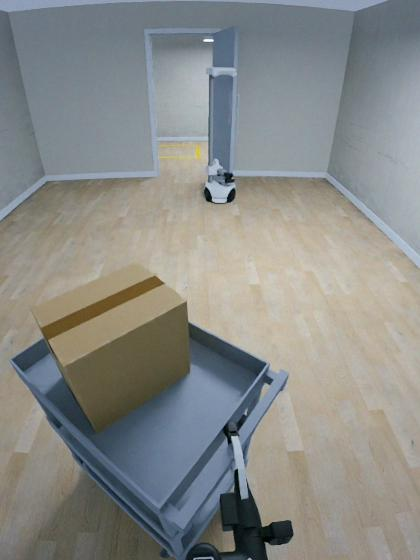

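Emit:
{"method": "move", "body": {"r2": {"base": {"rotate_rad": 0.35}, "pace": "slow", "contact_limits": {"rotate_rad": 0.8}}, "blocking": false, "cameras": []}}

Emit:
{"method": "wait", "body": {"seconds": 4, "cameras": ["r2_head_camera"]}}

Scene clock: 2023.83 s.
move: r2 moving
r1.base_odometry: x=-2.252 y=-0.560 heading=-2.269
r1.turned_by_wheels: +0.000
r1.turned_by_imu: +0.000
r1.base_tilt: forward=-1.6 right=+1.3
r1.lidar_m: 2.96 2.02 1.84 1.63 0.26 0.27 1.47 1.39 2.85 2.92 3.72 3.11
r1.base_status: not commanded
r1.joint_positions: lift_m=+0.124 arm_m=+0.000 wrist_yaw_rad=+3.196 wrist_pitch_rad=+0.002 wrist_roll_rad=+0.000 gripper_m=+0.056
r1.joint_status: not commanded
r1.measured_speeds: translate_m=+0.000 strafe_m=+0.000 rotate_rad=+0.000 lift_m=+0.000 arm_m=+0.000 wrist_yaw_rad=+0.000 wrist_pitch_rad=+0.000 wrist_roll_rad=+0.000
r1.motor_effort: lift_m=+19(19) arm_m=+4(4) wheel_0=-1(1) wheel_1=+5(6) wheel_2=-1(1)
r1.servo_current: wrist_yaw_rad=72(72) wrist_pitch_rad=39(46) wrist_roll_rad=52(59) gripper_m=46(46)
r1.contact_limits: translate_m 0.6
r1.hand_pose: x=-0.1218 y=+0.0717 z=+0.3020 quat_wxyz=(-0.027, -0.001, +0.000, +1.000) (m; r1's base frame)
r1.wrist_depth_mm: - 135 - - - 250 188 / - 135 141 - - 253 189 / - 133 163 - - 259 189 / 109 136 214 - - 263 190 / 137 - - - - 307 190 / 1205 1229 197 1182 194 266 190 / - 809 759 809 798 206 191
r2.base_odometry: x=+0.592 y=+0.310 heading=-2.756
r2.turned_by_wheels: +0.123
r2.turned_by_imu: +0.119
r2.base_tilt: forward=-0.7 right=+0.1
r2.lidar_m: 0.25 0.29 2.55 1.73 0.80 0.63 0.63 0.72 1.07 2.14 2.35 0.50
r2.base_status: rotate_rad moving
r2.joint_positions: lift_m=+0.689 arm_m=+0.000 wrist_yaw_rad=-0.017 wrist_pitch_rad=+0.003 wrist_roll_rad=+1.569 gripper_m=-0.029
r2.joint_status: not commanded
r2.measured_speeds: translate_m=-0.003 strafe_m=+0.001 rotate_rad=+0.488 lift_m=+0.000 arm_m=+0.000 wrist_yaw_rad=-0.064 wrist_pitch_rad=+0.000 wrist_roll_rad=+0.000
r2.motor_effort: lift_m=+21(21) arm_m=-3(4) wheel_0=-14(15) wheel_1=-9(9) wheel_2=-20(20)
r2.servo_current: wrist_yaw_rad=91(91) wrist_pitch_rad=39(46) wrist_roll_rad=39(59) gripper_m=85(91)
r2.contact_limits: rotate_rad 0.8
r2.hand_pose: x=+0.4577 y=-0.0923 z=+0.8661 quat_wxyz=(+0.708, +0.706, -0.005, -0.007) (m; r2's base frame)
r2.wrist_depth_mm: - - - - - 1756 1182 / - - - 364 - 1756 1182 / - - - 336 377 1430 - / - - - 220 301 1808 - / - - - 183 253 1863 - / - - 186 160 181 - - / - 410 404 112 202 - -
pictures: none
No camera images: "cameras" was empty.

Scene clock: 2025.10 s.
earlier move: r2 done
r1.base_odometry: x=-2.252 y=-0.560 heading=-2.269
r1.turned_by_wheels: +0.000
r1.turned_by_imu: +0.000
r1.base_tilt: forward=-1.6 right=+1.3
r1.lidar_m: 3.01 2.03 1.85 1.68 0.25 0.30 1.47 1.41 2.86 2.91 3.69 3.08
r1.base_status: not commanded
r1.joint_positions: lift_m=+0.124 arm_m=+0.000 wrist_yaw_rad=+3.196 wrist_pitch_rad=+0.002 wrist_roll_rad=+0.000 gripper_m=+0.056
r1.joint_status: not commanded
r1.measured_speeds: translate_m=+0.000 strafe_m=+0.000 rotate_rad=+0.000 lift_m=+0.000 arm_m=+0.000 wrist_yaw_rad=+0.000 wrist_pitch_rad=+0.000 wrist_roll_rad=+0.000
r1.motor_effort: lift_m=+19(19) arm_m=+4(4) wheel_0=+0(1) wheel_1=+5(6) wheel_2=-1(1)
r1.servo_current: wrist_yaw_rad=46(72) wrist_pitch_rad=33(46) wrist_roll_rad=33(72) gripper_m=46(46)
r1.contact_limits: translate_m 0.6
r1.hand_pose: x=-0.1218 y=+0.0717 z=+0.3020 quat_wxyz=(-0.027, -0.001, +0.000, +1.000) (m; r1's base frame)
r1.wrist_depth_mm: - 135 - - - 250 188 / - 135 141 - - 253 188 / - 133 164 - - 259 189 / 109 135 214 - - 263 189 / 137 - - - - 307 190 / 1229 1229 197 1205 194 266 190 / - 809 768 798 798 206 191
r2.base_odometry: x=+0.592 y=+0.309 heading=-2.530
r2.turned_by_wheels: +0.226
r2.turned_by_imu: +0.202
r2.base_tilt: forward=-0.7 right=+0.1
r2.lidar_m: 0.31 0.33 2.55 1.15 0.74 0.65 0.65 0.81 1.58 2.16 2.63 0.46
r2.base_status: done
r2.joint_positions: lift_m=+0.689 arm_m=+0.000 wrist_yaw_rad=+0.005 wrist_pitch_rad=+0.003 wrist_roll_rad=+1.569 gripper_m=-0.029
r2.joint_status: not commanded
r2.measured_speeds: translate_m=+0.000 strafe_m=+0.000 rotate_rad=+0.000 lift_m=+0.000 arm_m=+0.000 wrist_yaw_rad=+0.000 wrist_pitch_rad=+0.000 wrist_roll_rad=+0.000
r2.motor_effort: lift_m=+21(21) arm_m=+3(4) wheel_0=-1(19) wheel_1=-5(11) wheel_2=+2(24)
r2.servo_current: wrist_yaw_rad=46(143) wrist_pitch_rad=39(52) wrist_roll_rad=59(59) gripper_m=78(91)
r2.contact_limits: rotate_rad 0.8
r2.hand_pose: x=+0.4597 y=-0.0861 z=+0.8661 quat_wxyz=(+0.708, +0.706, +0.003, +0.001) (m; r2's base frame)
r2.wrist_depth_mm: - - - 289 - 1618 1138 / - - - 300 317 1537 1182 / - - - 216 282 1756 - / - - - 201 262 - - / - 462 455 185 246 - - / - 449 186 174 181 - - / - - 430 112 216 - -
wait: 1.27 of 4 s (r2 has come to rest)
pictures: r2_head_camera
Images, in order (width x height): r2_head_camera 420x560.

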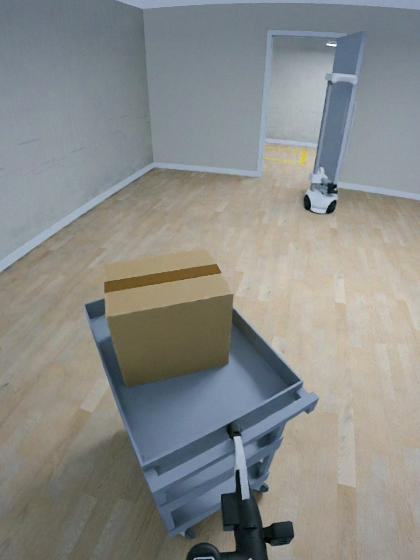

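Emit:
{"method": "move", "body": {"r2": {"base": {"rotate_rad": 0.5}, "pace": "slow", "contact_limits": {"rotate_rad": 0.8}}, "blocking": false, "cameras": []}}

Emit:
{"method": "wait", "body": {"seconds": 4, "cameras": ["r2_head_camera"]}}

Scene clock: 2035.93 s.
move: r2 moving
r1.base_odometry: x=-2.252 y=-0.560 heading=-2.269
r1.turned_by_wheels: +0.000
r1.turned_by_imu: +0.000
r1.base_tilt: forward=-1.6 right=+1.3
r1.lidar_m: 2.98 2.02 1.84 1.70 0.25 0.29 1.45 1.43 2.85 2.90 3.68 3.08
r1.base_status: not commanded
r1.joint_positions: lift_m=+0.124 arm_m=+0.000 wrist_yaw_rad=+3.196 wrist_pitch_rad=+0.002 wrist_roll_rad=+0.000 gripper_m=+0.056
r1.joint_status: not commanded
r1.measured_speeds: translate_m=+0.000 strafe_m=+0.000 rotate_rad=+0.000 lift_m=+0.000 arm_m=+0.000 wrist_yaw_rad=+0.000 wrist_pitch_rad=+0.000 wrist_roll_rad=+0.000
r1.motor_effort: lift_m=+19(19) arm_m=+4(4) wheel_0=-1(1) wheel_1=+5(6) wheel_2=-1(1)
r1.servo_current: wrist_yaw_rad=59(72) wrist_pitch_rad=39(46) wrist_roll_rad=65(65) gripper_m=46(46)
r1.contact_limits: translate_m 0.6
r1.hand_pose: x=-0.1218 y=+0.0717 z=+0.3020 quat_wxyz=(-0.027, -0.001, +0.000, +1.000) (m; r1's base frame)
r1.wrist_depth_mm: - 135 - - - 250 187 / - 135 141 - - 253 189 / - 133 164 - - 259 189 / 109 135 214 - - 263 189 / 137 - 1983 - - 307 190 / 1229 1229 196 1182 195 266 190 / - 820 759 809 798 206 190
r2.base_odometry: x=+0.592 y=+0.309 heading=-2.407
r2.turned_by_wheels: +0.123
r2.turned_by_imu: +0.118
r2.base_tilt: forward=-0.7 right=+0.1
r2.lidar_m: 0.31 0.32 2.53 1.03 0.67 0.64 0.66 0.89 2.12 2.21 2.91 0.46
r2.base_status: rotate_rad moving
r2.joint_positions: lift_m=+0.689 arm_m=+0.000 wrist_yaw_rad=-0.019 wrist_pitch_rad=+0.003 wrist_roll_rad=+1.569 gripper_m=-0.029
r2.joint_status: not commanded
r2.measured_speeds: translate_m=+0.001 strafe_m=+0.000 rotate_rad=+0.484 lift_m=+0.000 arm_m=+0.000 wrist_yaw_rad=-0.043 wrist_pitch_rad=+0.000 wrist_roll_rad=+0.000
r2.motor_effort: lift_m=+21(21) arm_m=+3(4) wheel_0=-15(17) wheel_1=-9(9) wheel_2=-21(21)
r2.servo_current: wrist_yaw_rad=111(111) wrist_pitch_rad=39(46) wrist_roll_rad=52(59) gripper_m=85(85)
r2.contact_limits: rotate_rad 0.8
r2.hand_pose: x=+0.4576 y=-0.0929 z=+0.8661 quat_wxyz=(+0.708, +0.706, -0.006, -0.008) (m; r2's base frame)
r2.wrist_depth_mm: - - - 294 317 324 325 / - - - 283 294 1708 1205 / - - - 264 272 1921 - / - - - 257 255 - - / - 455 449 181 240 - - / - 442 185 170 180 - - / - - 430 112 214 - -
pictures: none
No camera images: "cameras" was empty.

Scene clock: 2037.17 s.
earlier move: r2 done
r1.base_odometry: x=-2.252 y=-0.560 heading=-2.269
r1.turned_by_wheels: +0.000
r1.turned_by_imu: +0.000
r1.base_tilt: forward=-1.6 right=+1.3
r1.lidar_m: 3.01 2.01 1.85 1.65 0.25 0.28 1.48 1.39 2.85 2.87 3.70 3.11
r1.base_status: not commanded
r1.joint_positions: lift_m=+0.124 arm_m=+0.000 wrist_yaw_rad=+3.196 wrist_pitch_rad=+0.002 wrist_roll_rad=+0.000 gripper_m=+0.056
r1.joint_status: not commanded
r1.measured_speeds: translate_m=+0.000 strafe_m=+0.000 rotate_rad=+0.000 lift_m=+0.000 arm_m=+0.000 wrist_yaw_rad=+0.000 wrist_pitch_rad=+0.000 wrist_roll_rad=+0.000
r1.motor_effort: lift_m=+19(19) arm_m=+4(4) wheel_0=-1(1) wheel_1=+5(6) wheel_2=-1(1)
r1.servo_current: wrist_yaw_rad=46(72) wrist_pitch_rad=46(52) wrist_roll_rad=46(65) gripper_m=39(52)
r1.contact_limits: translate_m 0.6
r1.hand_pose: x=-0.1218 y=+0.0717 z=+0.3020 quat_wxyz=(-0.027, -0.001, +0.000, +1.000) (m; r1's base frame)
r1.wrist_depth_mm: - 135 - - - 250 187 / - 135 141 - - 254 189 / - 133 164 - - 258 189 / 109 135 213 - - 263 189 / 137 - - - - 307 190 / 1255 1229 196 1229 194 265 190 / - 809 759 798 798 206 191
r2.base_odometry: x=+0.592 y=+0.309 heading=-2.032
r2.turned_by_wheels: +0.375
r2.turned_by_imu: +0.361
r2.base_tilt: forward=-0.7 right=+0.1
r2.lidar_m: 0.40 2.55 1.28 0.74 0.63 0.63 0.78 1.45 2.15 2.59 3.83 0.39
r2.base_status: done
r2.joint_positions: lift_m=+0.689 arm_m=+0.000 wrist_yaw_rad=-0.001 wrist_pitch_rad=+0.003 wrist_roll_rad=+1.569 gripper_m=-0.029
r2.joint_status: not commanded
r2.measured_speeds: translate_m=+0.000 strafe_m=+0.000 rotate_rad=+0.000 lift_m=+0.000 arm_m=+0.000 wrist_yaw_rad=+0.000 wrist_pitch_rad=+0.000 wrist_roll_rad=+0.000
r2.motor_effort: lift_m=+21(21) arm_m=-3(4) wheel_0=-9(19) wheel_1=-5(9) wheel_2=-6(22)
r2.servo_current: wrist_yaw_rad=39(117) wrist_pitch_rad=46(46) wrist_roll_rad=46(59) gripper_m=85(91)
r2.contact_limits: rotate_rad 0.8
r2.hand_pose: x=+0.4592 y=-0.0878 z=+0.8661 quat_wxyz=(+0.708, +0.706, +0.001, -0.002) (m; r2's base frame)
r2.wrist_depth_mm: - - - 142 198 - - / - 397 402 148 205 - - / - 430 427 154 213 - - / - 469 455 161 222 - - / - - 504 167 232 759 - / - - 184 173 183 1708 521 / - - - 112 250 1618 1160
wait: 1.23 of 4 s (r2 has come to rest)
pictures: r2_head_camera
Images, in order (width x height): r2_head_camera 420x560.

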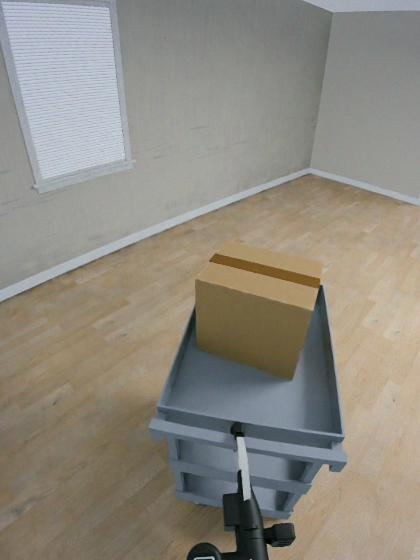

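Emit:
{"method": "move", "body": {"r2": {"base": {"strafe_m": -0.655, "translate_m": 0.212}, "pace": "slow", "contact_limits": {"translate_m": 0.8}}, "blocking": false, "cameras": []}}

Emit:
{"method": "wait", "body": {"seconds": 10, "cameras": ["r2_head_camera"]}}

Scene clock: 2046.23 s.
move: r2 moving
r1.base_odometry: x=-2.252 y=-0.560 heading=-2.269
r1.turned_by_wheels: +0.000
r1.turned_by_imu: +0.000
r1.base_tilt: forward=-1.6 right=+1.3
r1.lidar_m: 3.01 2.01 1.87 1.71 0.25 0.29 1.47 1.41 2.86 2.91 3.72 3.10
r1.base_status: not commanded
r1.joint_positions: lift_m=+0.124 arm_m=+0.000 wrist_yaw_rad=+3.196 wrist_pitch_rad=+0.002 wrist_roll_rad=+0.000 gripper_m=+0.056
r1.joint_status: not commanded
r1.measured_speeds: translate_m=+0.000 strafe_m=+0.000 rotate_rad=+0.000 lift_m=+0.000 arm_m=+0.000 wrist_yaw_rad=+0.000 wrist_pitch_rad=+0.000 wrist_roll_rad=+0.000
r1.motor_effort: lift_m=+19(19) arm_m=+4(4) wheel_0=+0(1) wheel_1=+5(6) wheel_2=-1(1)
r1.servo_current: wrist_yaw_rad=46(59) wrist_pitch_rad=39(46) wrist_roll_rad=46(65) gripper_m=33(46)
r1.contact_limits: translate_m 0.6
r1.hand_pose: x=-0.1218 y=+0.0717 z=+0.3020 quat_wxyz=(-0.027, -0.001, +0.000, +1.000) (m; r1's base frame)
r1.wrist_depth_mm: - 135 - - - 250 188 / - 135 141 - - 254 189 / - 134 163 - - 258 189 / 109 135 214 - - 264 189 / 137 - 1983 - - 307 190 / 1229 1229 196 1205 195 266 190 / - 820 759 798 798 206 190
r2.base_odometry: x=+0.580 y=+0.311 heading=-2.032
r2.turned_by_wheels: +0.000
r2.turned_by_imu: +0.000
r2.base_tilt: forward=-0.7 right=+0.1
r2.lidar_m: 0.42 0.44 1.30 0.76 0.66 0.67 0.81 1.51 2.14 2.56 3.85 0.37
r2.base_status: translate_m moving; strafe_m moving
r2.joint_positions: lift_m=+0.689 arm_m=+0.000 wrist_yaw_rad=-0.001 wrist_pitch_rad=+0.003 wrist_roll_rad=+1.569 gripper_m=-0.029
r2.joint_status: not commanded
r2.measured_speeds: translate_m=+0.015 strafe_m=-0.048 rotate_rad=+0.002 lift_m=+0.000 arm_m=-0.001 wrist_yaw_rad=+0.001 wrist_pitch_rad=+0.000 wrist_roll_rad=+0.000
r2.motor_effort: lift_m=+21(21) arm_m=-3(4) wheel_0=+13(13) wheel_1=-6(8) wheel_2=-12(12)
r2.servo_current: wrist_yaw_rad=39(65) wrist_pitch_rad=46(46) wrist_roll_rad=59(59) gripper_m=78(91)
r2.contact_limits: translate_m 0.8
r2.hand_pose: x=+0.4592 y=-0.0878 z=+0.8661 quat_wxyz=(+0.708, +0.706, +0.001, -0.002) (m; r2's base frame)
r2.wrist_depth_mm: - - - 139 195 - - / - 397 397 144 202 - - / - 430 424 150 211 - - / - 469 455 159 220 - - / - - 496 164 229 750 - / - - 185 170 180 1661 521 / - - - 112 250 1708 1138
pictures: none
No camera images: "cameras" was empty.

Scene clock: 2053.87 s.
earlier move: r2 done
r1.base_odometry: x=-2.252 y=-0.560 heading=-2.269
r1.turned_by_wheels: +0.000
r1.turned_by_imu: +0.000
r1.base_tilt: forward=-1.6 right=+1.3
r1.lidar_m: 2.98 2.01 1.85 1.68 0.25 0.28 1.47 1.41 2.85 2.91 3.70 2.84
r1.base_status: not commanded
r1.joint_positions: lift_m=+0.124 arm_m=+0.000 wrist_yaw_rad=+3.196 wrist_pitch_rad=+0.002 wrist_roll_rad=+0.000 gripper_m=+0.056
r1.joint_status: not commanded
r1.measured_speeds: translate_m=+0.000 strafe_m=+0.000 rotate_rad=+0.000 lift_m=+0.000 arm_m=+0.000 wrist_yaw_rad=+0.000 wrist_pitch_rad=+0.000 wrist_roll_rad=+0.000
r1.motor_effort: lift_m=+19(19) arm_m=+4(4) wheel_0=+0(1) wheel_1=+5(6) wheel_2=-1(1)
r1.servo_current: wrist_yaw_rad=46(72) wrist_pitch_rad=46(52) wrist_roll_rad=59(78) gripper_m=39(52)
r1.contact_limits: translate_m 0.6
r1.hand_pose: x=-0.1218 y=+0.0717 z=+0.3020 quat_wxyz=(-0.027, -0.001, +0.000, +1.000) (m; r1's base frame)
r1.wrist_depth_mm: - 135 - - - 249 188 / - 135 141 - - 254 188 / - 133 164 - - 258 189 / 109 135 214 - - 264 190 / 137 - 1983 - - 307 190 / 1229 1229 197 1205 195 266 191 / - 809 750 798 798 206 190
r2.base_odometry: x=-0.089 y=+0.410 heading=-2.031
r2.turned_by_wheels: +0.001
r2.turned_by_imu: +0.007
r2.base_tilt: forward=-0.6 right=+0.0
r2.lidar_m: 0.26 0.27 2.41 1.45 1.24 1.28 1.54 1.87 1.88 2.24 3.22 0.49
r2.base_status: done
r2.joint_positions: lift_m=+0.689 arm_m=+0.000 wrist_yaw_rad=+0.009 wrist_pitch_rad=+0.003 wrist_roll_rad=+1.569 gripper_m=-0.029
r2.joint_status: not commanded
r2.measured_speeds: translate_m=+0.000 strafe_m=+0.000 rotate_rad=+0.000 lift_m=+0.000 arm_m=+0.000 wrist_yaw_rad=+0.000 wrist_pitch_rad=+0.000 wrist_roll_rad=+0.000
r2.motor_effort: lift_m=+21(21) arm_m=+4(4) wheel_0=+8(18) wheel_1=-4(8) wheel_2=-2(12)
r2.servo_current: wrist_yaw_rad=52(72) wrist_pitch_rad=39(52) wrist_roll_rad=46(65) gripper_m=85(91)
r2.contact_limits: translate_m 0.8
r2.hand_pose: x=+0.4600 y=-0.0849 z=+0.8661 quat_wxyz=(+0.708, +0.706, +0.004, +0.002) (m; r2's base frame)
r2.wrist_depth_mm: - - - - - 1708 1160 / - - - - - 1756 1205 / - - - 359 382 1661 1255 / - - - 231 312 1756 - / - - - 197 262 1921 - / - - 188 168 182 - - / - 418 413 112 204 - -
wait: 7.63 of 10 s (r2 has come to rest)
pictures: r2_head_camera
Images, in order (width x height): r2_head_camera 420x560.

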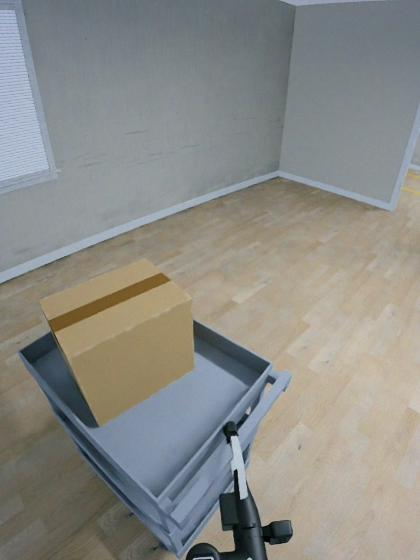

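Emit:
{"method": "move", "body": {"r2": {"base": {"rotate_rad": 0.85}, "pace": "slow", "contact_limits": {"rotate_rad": 0.8}}, "blocking": false, "cameras": []}}

Emit:
{"method": "wait", "body": {"seconds": 5, "cameras": []}}

Emit:
{"method": "move", "body": {"r2": {"base": {"strafe_m": -0.768, "translate_m": 0.118}, "pace": "slow", "contact_limits": {"translate_m": 0.8}}, "blocking": false, "cameras": []}}

Emit:
{"method": "wait", "body": {"seconds": 10, "cameras": ["r2_head_camera"]}}

Scene clock: 2086.23 s.
move: r2 moving
r1.base_odometry: x=-2.252 y=-0.560 heading=-2.269
r1.turned_by_wheels: +0.000
r1.turned_by_imu: +0.000
r1.base_tilt: forward=-1.6 right=+1.3
r1.lidar_m: 2.98 2.02 1.86 1.68 0.25 0.30 1.48 1.40 2.86 2.90 3.67 2.86
r1.base_status: not commanded
r1.joint_positions: lift_m=+0.124 arm_m=+0.000 wrist_yaw_rad=+3.196 wrist_pitch_rad=+0.002 wrist_roll_rad=+0.000 gripper_m=+0.056
r1.joint_status: not commanded
r1.measured_speeds: translate_m=+0.000 strafe_m=+0.000 rotate_rad=+0.000 lift_m=+0.000 arm_m=+0.000 wrist_yaw_rad=+0.000 wrist_pitch_rad=+0.000 wrist_roll_rad=+0.000
r1.motor_effort: lift_m=+19(19) arm_m=+4(4) wheel_0=+0(1) wheel_1=+5(6) wheel_2=-1(1)
r1.servo_current: wrist_yaw_rad=78(78) wrist_pitch_rad=46(52) wrist_roll_rad=46(52) gripper_m=39(46)
r1.contact_limits: translate_m 0.6
r1.hand_pose: x=-0.1218 y=+0.0717 z=+0.3020 quat_wxyz=(-0.027, -0.001, +0.000, +1.000) (m; r1's base frame)
r1.wrist_depth_mm: - 135 - - - 250 188 / - 135 141 - - 254 189 / - 133 164 - - 259 189 / 109 135 213 - - 264 189 / 137 - - - - 307 190 / 1229 1229 196 1182 194 265 190 / - 820 759 798 798 206 190
r2.base_odometry: x=-0.089 y=+0.411 heading=-1.908
r2.turned_by_wheels: +0.123
r2.turned_by_imu: +0.119
r2.base_tilt: forward=-0.7 right=+0.1
r2.lidar_m: 0.25 0.32 2.02 1.36 1.26 1.30 1.68 1.85 1.92 2.46 3.22 0.51
r2.base_status: rotate_rad moving
r2.joint_positions: lift_m=+0.689 arm_m=+0.000 wrist_yaw_rad=-0.016 wrist_pitch_rad=+0.003 wrist_roll_rad=+1.569 gripper_m=-0.029
r2.joint_status: not commanded
r2.measured_speeds: translate_m=+0.000 strafe_m=+0.001 rotate_rad=+0.483 lift_m=+0.000 arm_m=+0.000 wrist_yaw_rad=-0.067 wrist_pitch_rad=+0.000 wrist_roll_rad=+0.000
r2.motor_effort: lift_m=+21(21) arm_m=+4(4) wheel_0=-14(14) wheel_1=-8(9) wheel_2=-19(19)
r2.servo_current: wrist_yaw_rad=85(85) wrist_pitch_rad=39(46) wrist_roll_rad=39(52) gripper_m=85(85)
r2.contact_limits: rotate_rad 0.8
r2.hand_pose: x=+0.4579 y=-0.0920 z=+0.8661 quat_wxyz=(+0.708, +0.706, -0.005, -0.007) (m; r2's base frame)
r2.wrist_depth_mm: - - - - - 1756 1205 / - - - 373 - 1576 1205 / - - - 325 362 1537 387 / - - - 217 286 1808 - / - - - 184 252 1921 - / - - 184 163 182 - - / - 421 407 112 200 - -
pictures: none
No camera images: "cameras" was empty.

Scene clock: 2087.87 s.
earlier move: r2 done
r1.base_odometry: x=-2.252 y=-0.560 heading=-2.269
r1.turned_by_wheels: +0.000
r1.turned_by_imu: +0.000
r1.base_tilt: forward=-1.6 right=+1.3
r1.lidar_m: 2.99 2.03 1.85 1.68 0.25 0.32 1.49 1.41 2.84 2.92 3.70 3.05
r1.base_status: not commanded
r1.joint_positions: lift_m=+0.124 arm_m=+0.000 wrist_yaw_rad=+3.196 wrist_pitch_rad=+0.002 wrist_roll_rad=+0.000 gripper_m=+0.056
r1.joint_status: not commanded
r1.measured_speeds: translate_m=+0.000 strafe_m=+0.000 rotate_rad=+0.000 lift_m=+0.000 arm_m=+0.000 wrist_yaw_rad=+0.000 wrist_pitch_rad=+0.000 wrist_roll_rad=+0.000
r1.motor_effort: lift_m=+19(19) arm_m=+4(4) wheel_0=+0(1) wheel_1=+6(6) wheel_2=-1(1)
r1.servo_current: wrist_yaw_rad=33(78) wrist_pitch_rad=46(52) wrist_roll_rad=46(65) gripper_m=39(52)
r1.contact_limits: translate_m 0.6
r1.hand_pose: x=-0.1218 y=+0.0717 z=+0.3020 quat_wxyz=(-0.027, -0.001, +0.000, +1.000) (m; r1's base frame)
r1.wrist_depth_mm: - 135 - - - 250 188 / - 135 141 - - 253 189 / - 133 164 - - 259 189 / 109 136 214 - - 263 189 / 137 - - - - 307 190 / 1229 1229 196 1205 194 265 190 / - 809 759 798 798 206 190
r2.base_odometry: x=-0.089 y=+0.410 heading=-1.183
r2.turned_by_wheels: +0.726
r2.turned_by_imu: +0.684
r2.base_tilt: forward=-0.7 right=+0.1
r2.lidar_m: 0.42 1.72 1.29 1.28 1.35 1.93 1.87 2.02 2.95 3.23 3.73 0.36
r2.base_status: done
r2.joint_positions: lift_m=+0.689 arm_m=+0.000 wrist_yaw_rad=-0.001 wrist_pitch_rad=+0.003 wrist_roll_rad=+1.569 gripper_m=-0.029
r2.joint_status: not commanded
r2.measured_speeds: translate_m=+0.000 strafe_m=+0.000 rotate_rad=+0.000 lift_m=+0.000 arm_m=+0.000 wrist_yaw_rad=+0.000 wrist_pitch_rad=+0.000 wrist_roll_rad=+0.000
r2.motor_effort: lift_m=+21(21) arm_m=-4(4) wheel_0=-7(21) wheel_1=-6(11) wheel_2=-3(27)
r2.servo_current: wrist_yaw_rad=46(130) wrist_pitch_rad=46(52) wrist_roll_rad=33(59) gripper_m=85(91)
r2.contact_limits: rotate_rad 0.8
r2.hand_pose: x=+0.4592 y=-0.0877 z=+0.8661 quat_wxyz=(+0.708, +0.706, +0.001, -0.001) (m; r2's base frame)
r2.wrist_depth_mm: - 362 364 117 175 - - / - 384 389 - 182 - - / - 433 427 134 198 - - / - - 477 146 212 - - / - - 549 155 229 1661 559 / - - 185 168 182 1708 496 / - - - 112 263 1618 1205
wait: 1.63 of 5 s (r2 has come to rest)
pictures: none
No camera images: "cameras" was empty.

Scene clock: 2088.37 s.
move: r2 moving
r1.base_odometry: x=-2.252 y=-0.560 heading=-2.269
r1.turned_by_wheels: +0.000
r1.turned_by_imu: +0.000
r1.base_tilt: forward=-1.6 right=+1.3
r1.lidar_m: 3.01 2.01 1.85 1.70 0.25 0.28 1.47 1.42 2.84 2.90 3.74 3.04
r1.base_status: not commanded
r1.joint_positions: lift_m=+0.124 arm_m=+0.000 wrist_yaw_rad=+3.196 wrist_pitch_rad=+0.002 wrist_roll_rad=+0.000 gripper_m=+0.056
r1.joint_status: not commanded
r1.measured_speeds: translate_m=+0.000 strafe_m=+0.000 rotate_rad=+0.000 lift_m=+0.000 arm_m=+0.000 wrist_yaw_rad=+0.000 wrist_pitch_rad=+0.000 wrist_roll_rad=+0.000
r1.motor_effort: lift_m=+19(19) arm_m=+4(4) wheel_0=-1(1) wheel_1=+5(6) wheel_2=-1(1)
r1.servo_current: wrist_yaw_rad=46(59) wrist_pitch_rad=39(46) wrist_roll_rad=59(65) gripper_m=46(46)
r1.contact_limits: translate_m 0.6
r1.hand_pose: x=-0.1218 y=+0.0717 z=+0.3020 quat_wxyz=(-0.027, -0.001, +0.000, +1.000) (m; r1's base frame)
r1.wrist_depth_mm: - 135 - - - 249 189 / - 135 141 - - 254 188 / - 133 164 - - 259 189 / 109 135 214 - - 263 189 / 137 - 1983 - - 307 190 / 1229 1229 197 1205 195 266 190 / - 809 759 809 788 206 191
r2.base_odometry: x=-0.100 y=+0.404 heading=-1.183
r2.turned_by_wheels: +0.000
r2.turned_by_imu: +0.000
r2.base_tilt: forward=-0.7 right=+0.0
r2.lidar_m: 0.44 1.74 1.30 1.26 1.39 1.92 1.87 2.00 2.89 3.19 3.75 0.37
r2.base_status: translate_m moving; strafe_m moving
r2.joint_positions: lift_m=+0.689 arm_m=+0.000 wrist_yaw_rad=+0.000 wrist_pitch_rad=+0.003 wrist_roll_rad=+1.569 gripper_m=-0.029
r2.joint_status: not commanded
r2.measured_speeds: translate_m=+0.007 strafe_m=-0.052 rotate_rad=+0.001 lift_m=+0.000 arm_m=+0.000 wrist_yaw_rad=+0.009 wrist_pitch_rad=+0.000 wrist_roll_rad=+0.000
r2.motor_effort: lift_m=+21(21) arm_m=-4(4) wheel_0=+11(12) wheel_1=-6(10) wheel_2=-8(8)
r2.servo_current: wrist_yaw_rad=52(52) wrist_pitch_rad=39(46) wrist_roll_rad=46(52) gripper_m=85(85)
r2.contact_limits: translate_m 0.8
r2.hand_pose: x=+0.4593 y=-0.0875 z=+0.8661 quat_wxyz=(+0.708, +0.706, +0.001, -0.001) (m; r2's base frame)
r2.wrist_depth_mm: - 357 359 113 169 - - / - 382 379 122 180 181 - / - 433 427 131 194 - - / - - 480 143 209 691 - / - - 544 152 225 1661 559 / - - 186 169 180 1661 492 / - - - 112 263 1661 1255
pictures: none
No camera images: "cameras" was empty.

Scene clock: 2096.87 s.
earlier move: r2 done
r1.base_odometry: x=-2.252 y=-0.560 heading=-2.269
r1.turned_by_wheels: +0.000
r1.turned_by_imu: -0.001
r1.base_tilt: forward=-1.6 right=+1.3
r1.lidar_m: 2.99 2.01 1.85 1.68 0.25 0.27 1.46 1.39 2.86 2.89 3.10 2.49
r1.base_status: not commanded
r1.joint_positions: lift_m=+0.124 arm_m=+0.000 wrist_yaw_rad=+3.196 wrist_pitch_rad=+0.002 wrist_roll_rad=+0.000 gripper_m=+0.056
r1.joint_status: not commanded
r1.measured_speeds: translate_m=+0.000 strafe_m=+0.000 rotate_rad=+0.000 lift_m=+0.000 arm_m=+0.000 wrist_yaw_rad=+0.000 wrist_pitch_rad=+0.000 wrist_roll_rad=+0.000
r1.motor_effort: lift_m=+19(19) arm_m=+4(4) wheel_0=-1(1) wheel_1=+6(6) wheel_2=-1(1)
r1.servo_current: wrist_yaw_rad=59(72) wrist_pitch_rad=39(52) wrist_roll_rad=39(72) gripper_m=39(52)
r1.contact_limits: translate_m 0.6
r1.hand_pose: x=-0.1218 y=+0.0717 z=+0.3020 quat_wxyz=(-0.027, -0.001, +0.000, +1.000) (m; r1's base frame)
r1.wrist_depth_mm: - 135 - - - 251 188 / - 135 141 - - 253 188 / - 134 164 - - 258 189 / 109 135 214 - - 263 190 / 137 - - - - 309 189 / 1229 1229 197 1205 194 265 190 / - 820 759 798 798 206 190
r2.base_odometry: x=-0.754 y=+0.010 heading=-1.182
r2.turned_by_wheels: +0.000
r2.turned_by_imu: +0.006
r2.base_tilt: forward=-0.7 right=+0.1
r2.lidar_m: 0.25 0.26 2.07 2.01 2.15 2.10 2.05 2.21 3.22 2.47 3.50 0.47
r2.base_status: done
r2.joint_positions: lift_m=+0.689 arm_m=+0.000 wrist_yaw_rad=+0.007 wrist_pitch_rad=+0.003 wrist_roll_rad=+1.569 gripper_m=-0.029
r2.joint_status: not commanded
r2.measured_speeds: translate_m=+0.000 strafe_m=+0.000 rotate_rad=+0.000 lift_m=+0.000 arm_m=+0.000 wrist_yaw_rad=+0.000 wrist_pitch_rad=+0.000 wrist_roll_rad=+0.000
r2.motor_effort: lift_m=+21(21) arm_m=+4(4) wheel_0=+8(19) wheel_1=-4(10) wheel_2=+0(10)
r2.servo_current: wrist_yaw_rad=52(72) wrist_pitch_rad=33(52) wrist_roll_rad=39(65) gripper_m=85(98)
r2.contact_limits: translate_m 0.8
r2.hand_pose: x=+0.4599 y=-0.0854 z=+0.8661 quat_wxyz=(+0.708, +0.706, +0.004, +0.001) (m; r2's base frame)
r2.wrist_depth_mm: - - - - - 1708 1182 / - - - 353 - 1756 1205 / - - - 343 377 1430 384 / - - - 229 309 1756 - / - - - 197 260 1983 - / - - 187 168 181 - - / - 418 410 112 205 - -
wait: 8.50 of 10 s (r2 has come to rest)
pictures: r2_head_camera
Images, in order (width x height): r2_head_camera 420x560.

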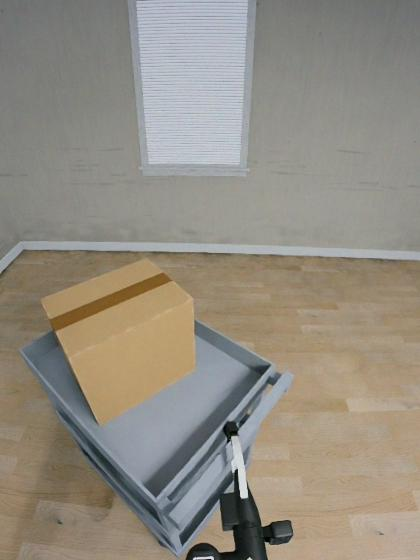

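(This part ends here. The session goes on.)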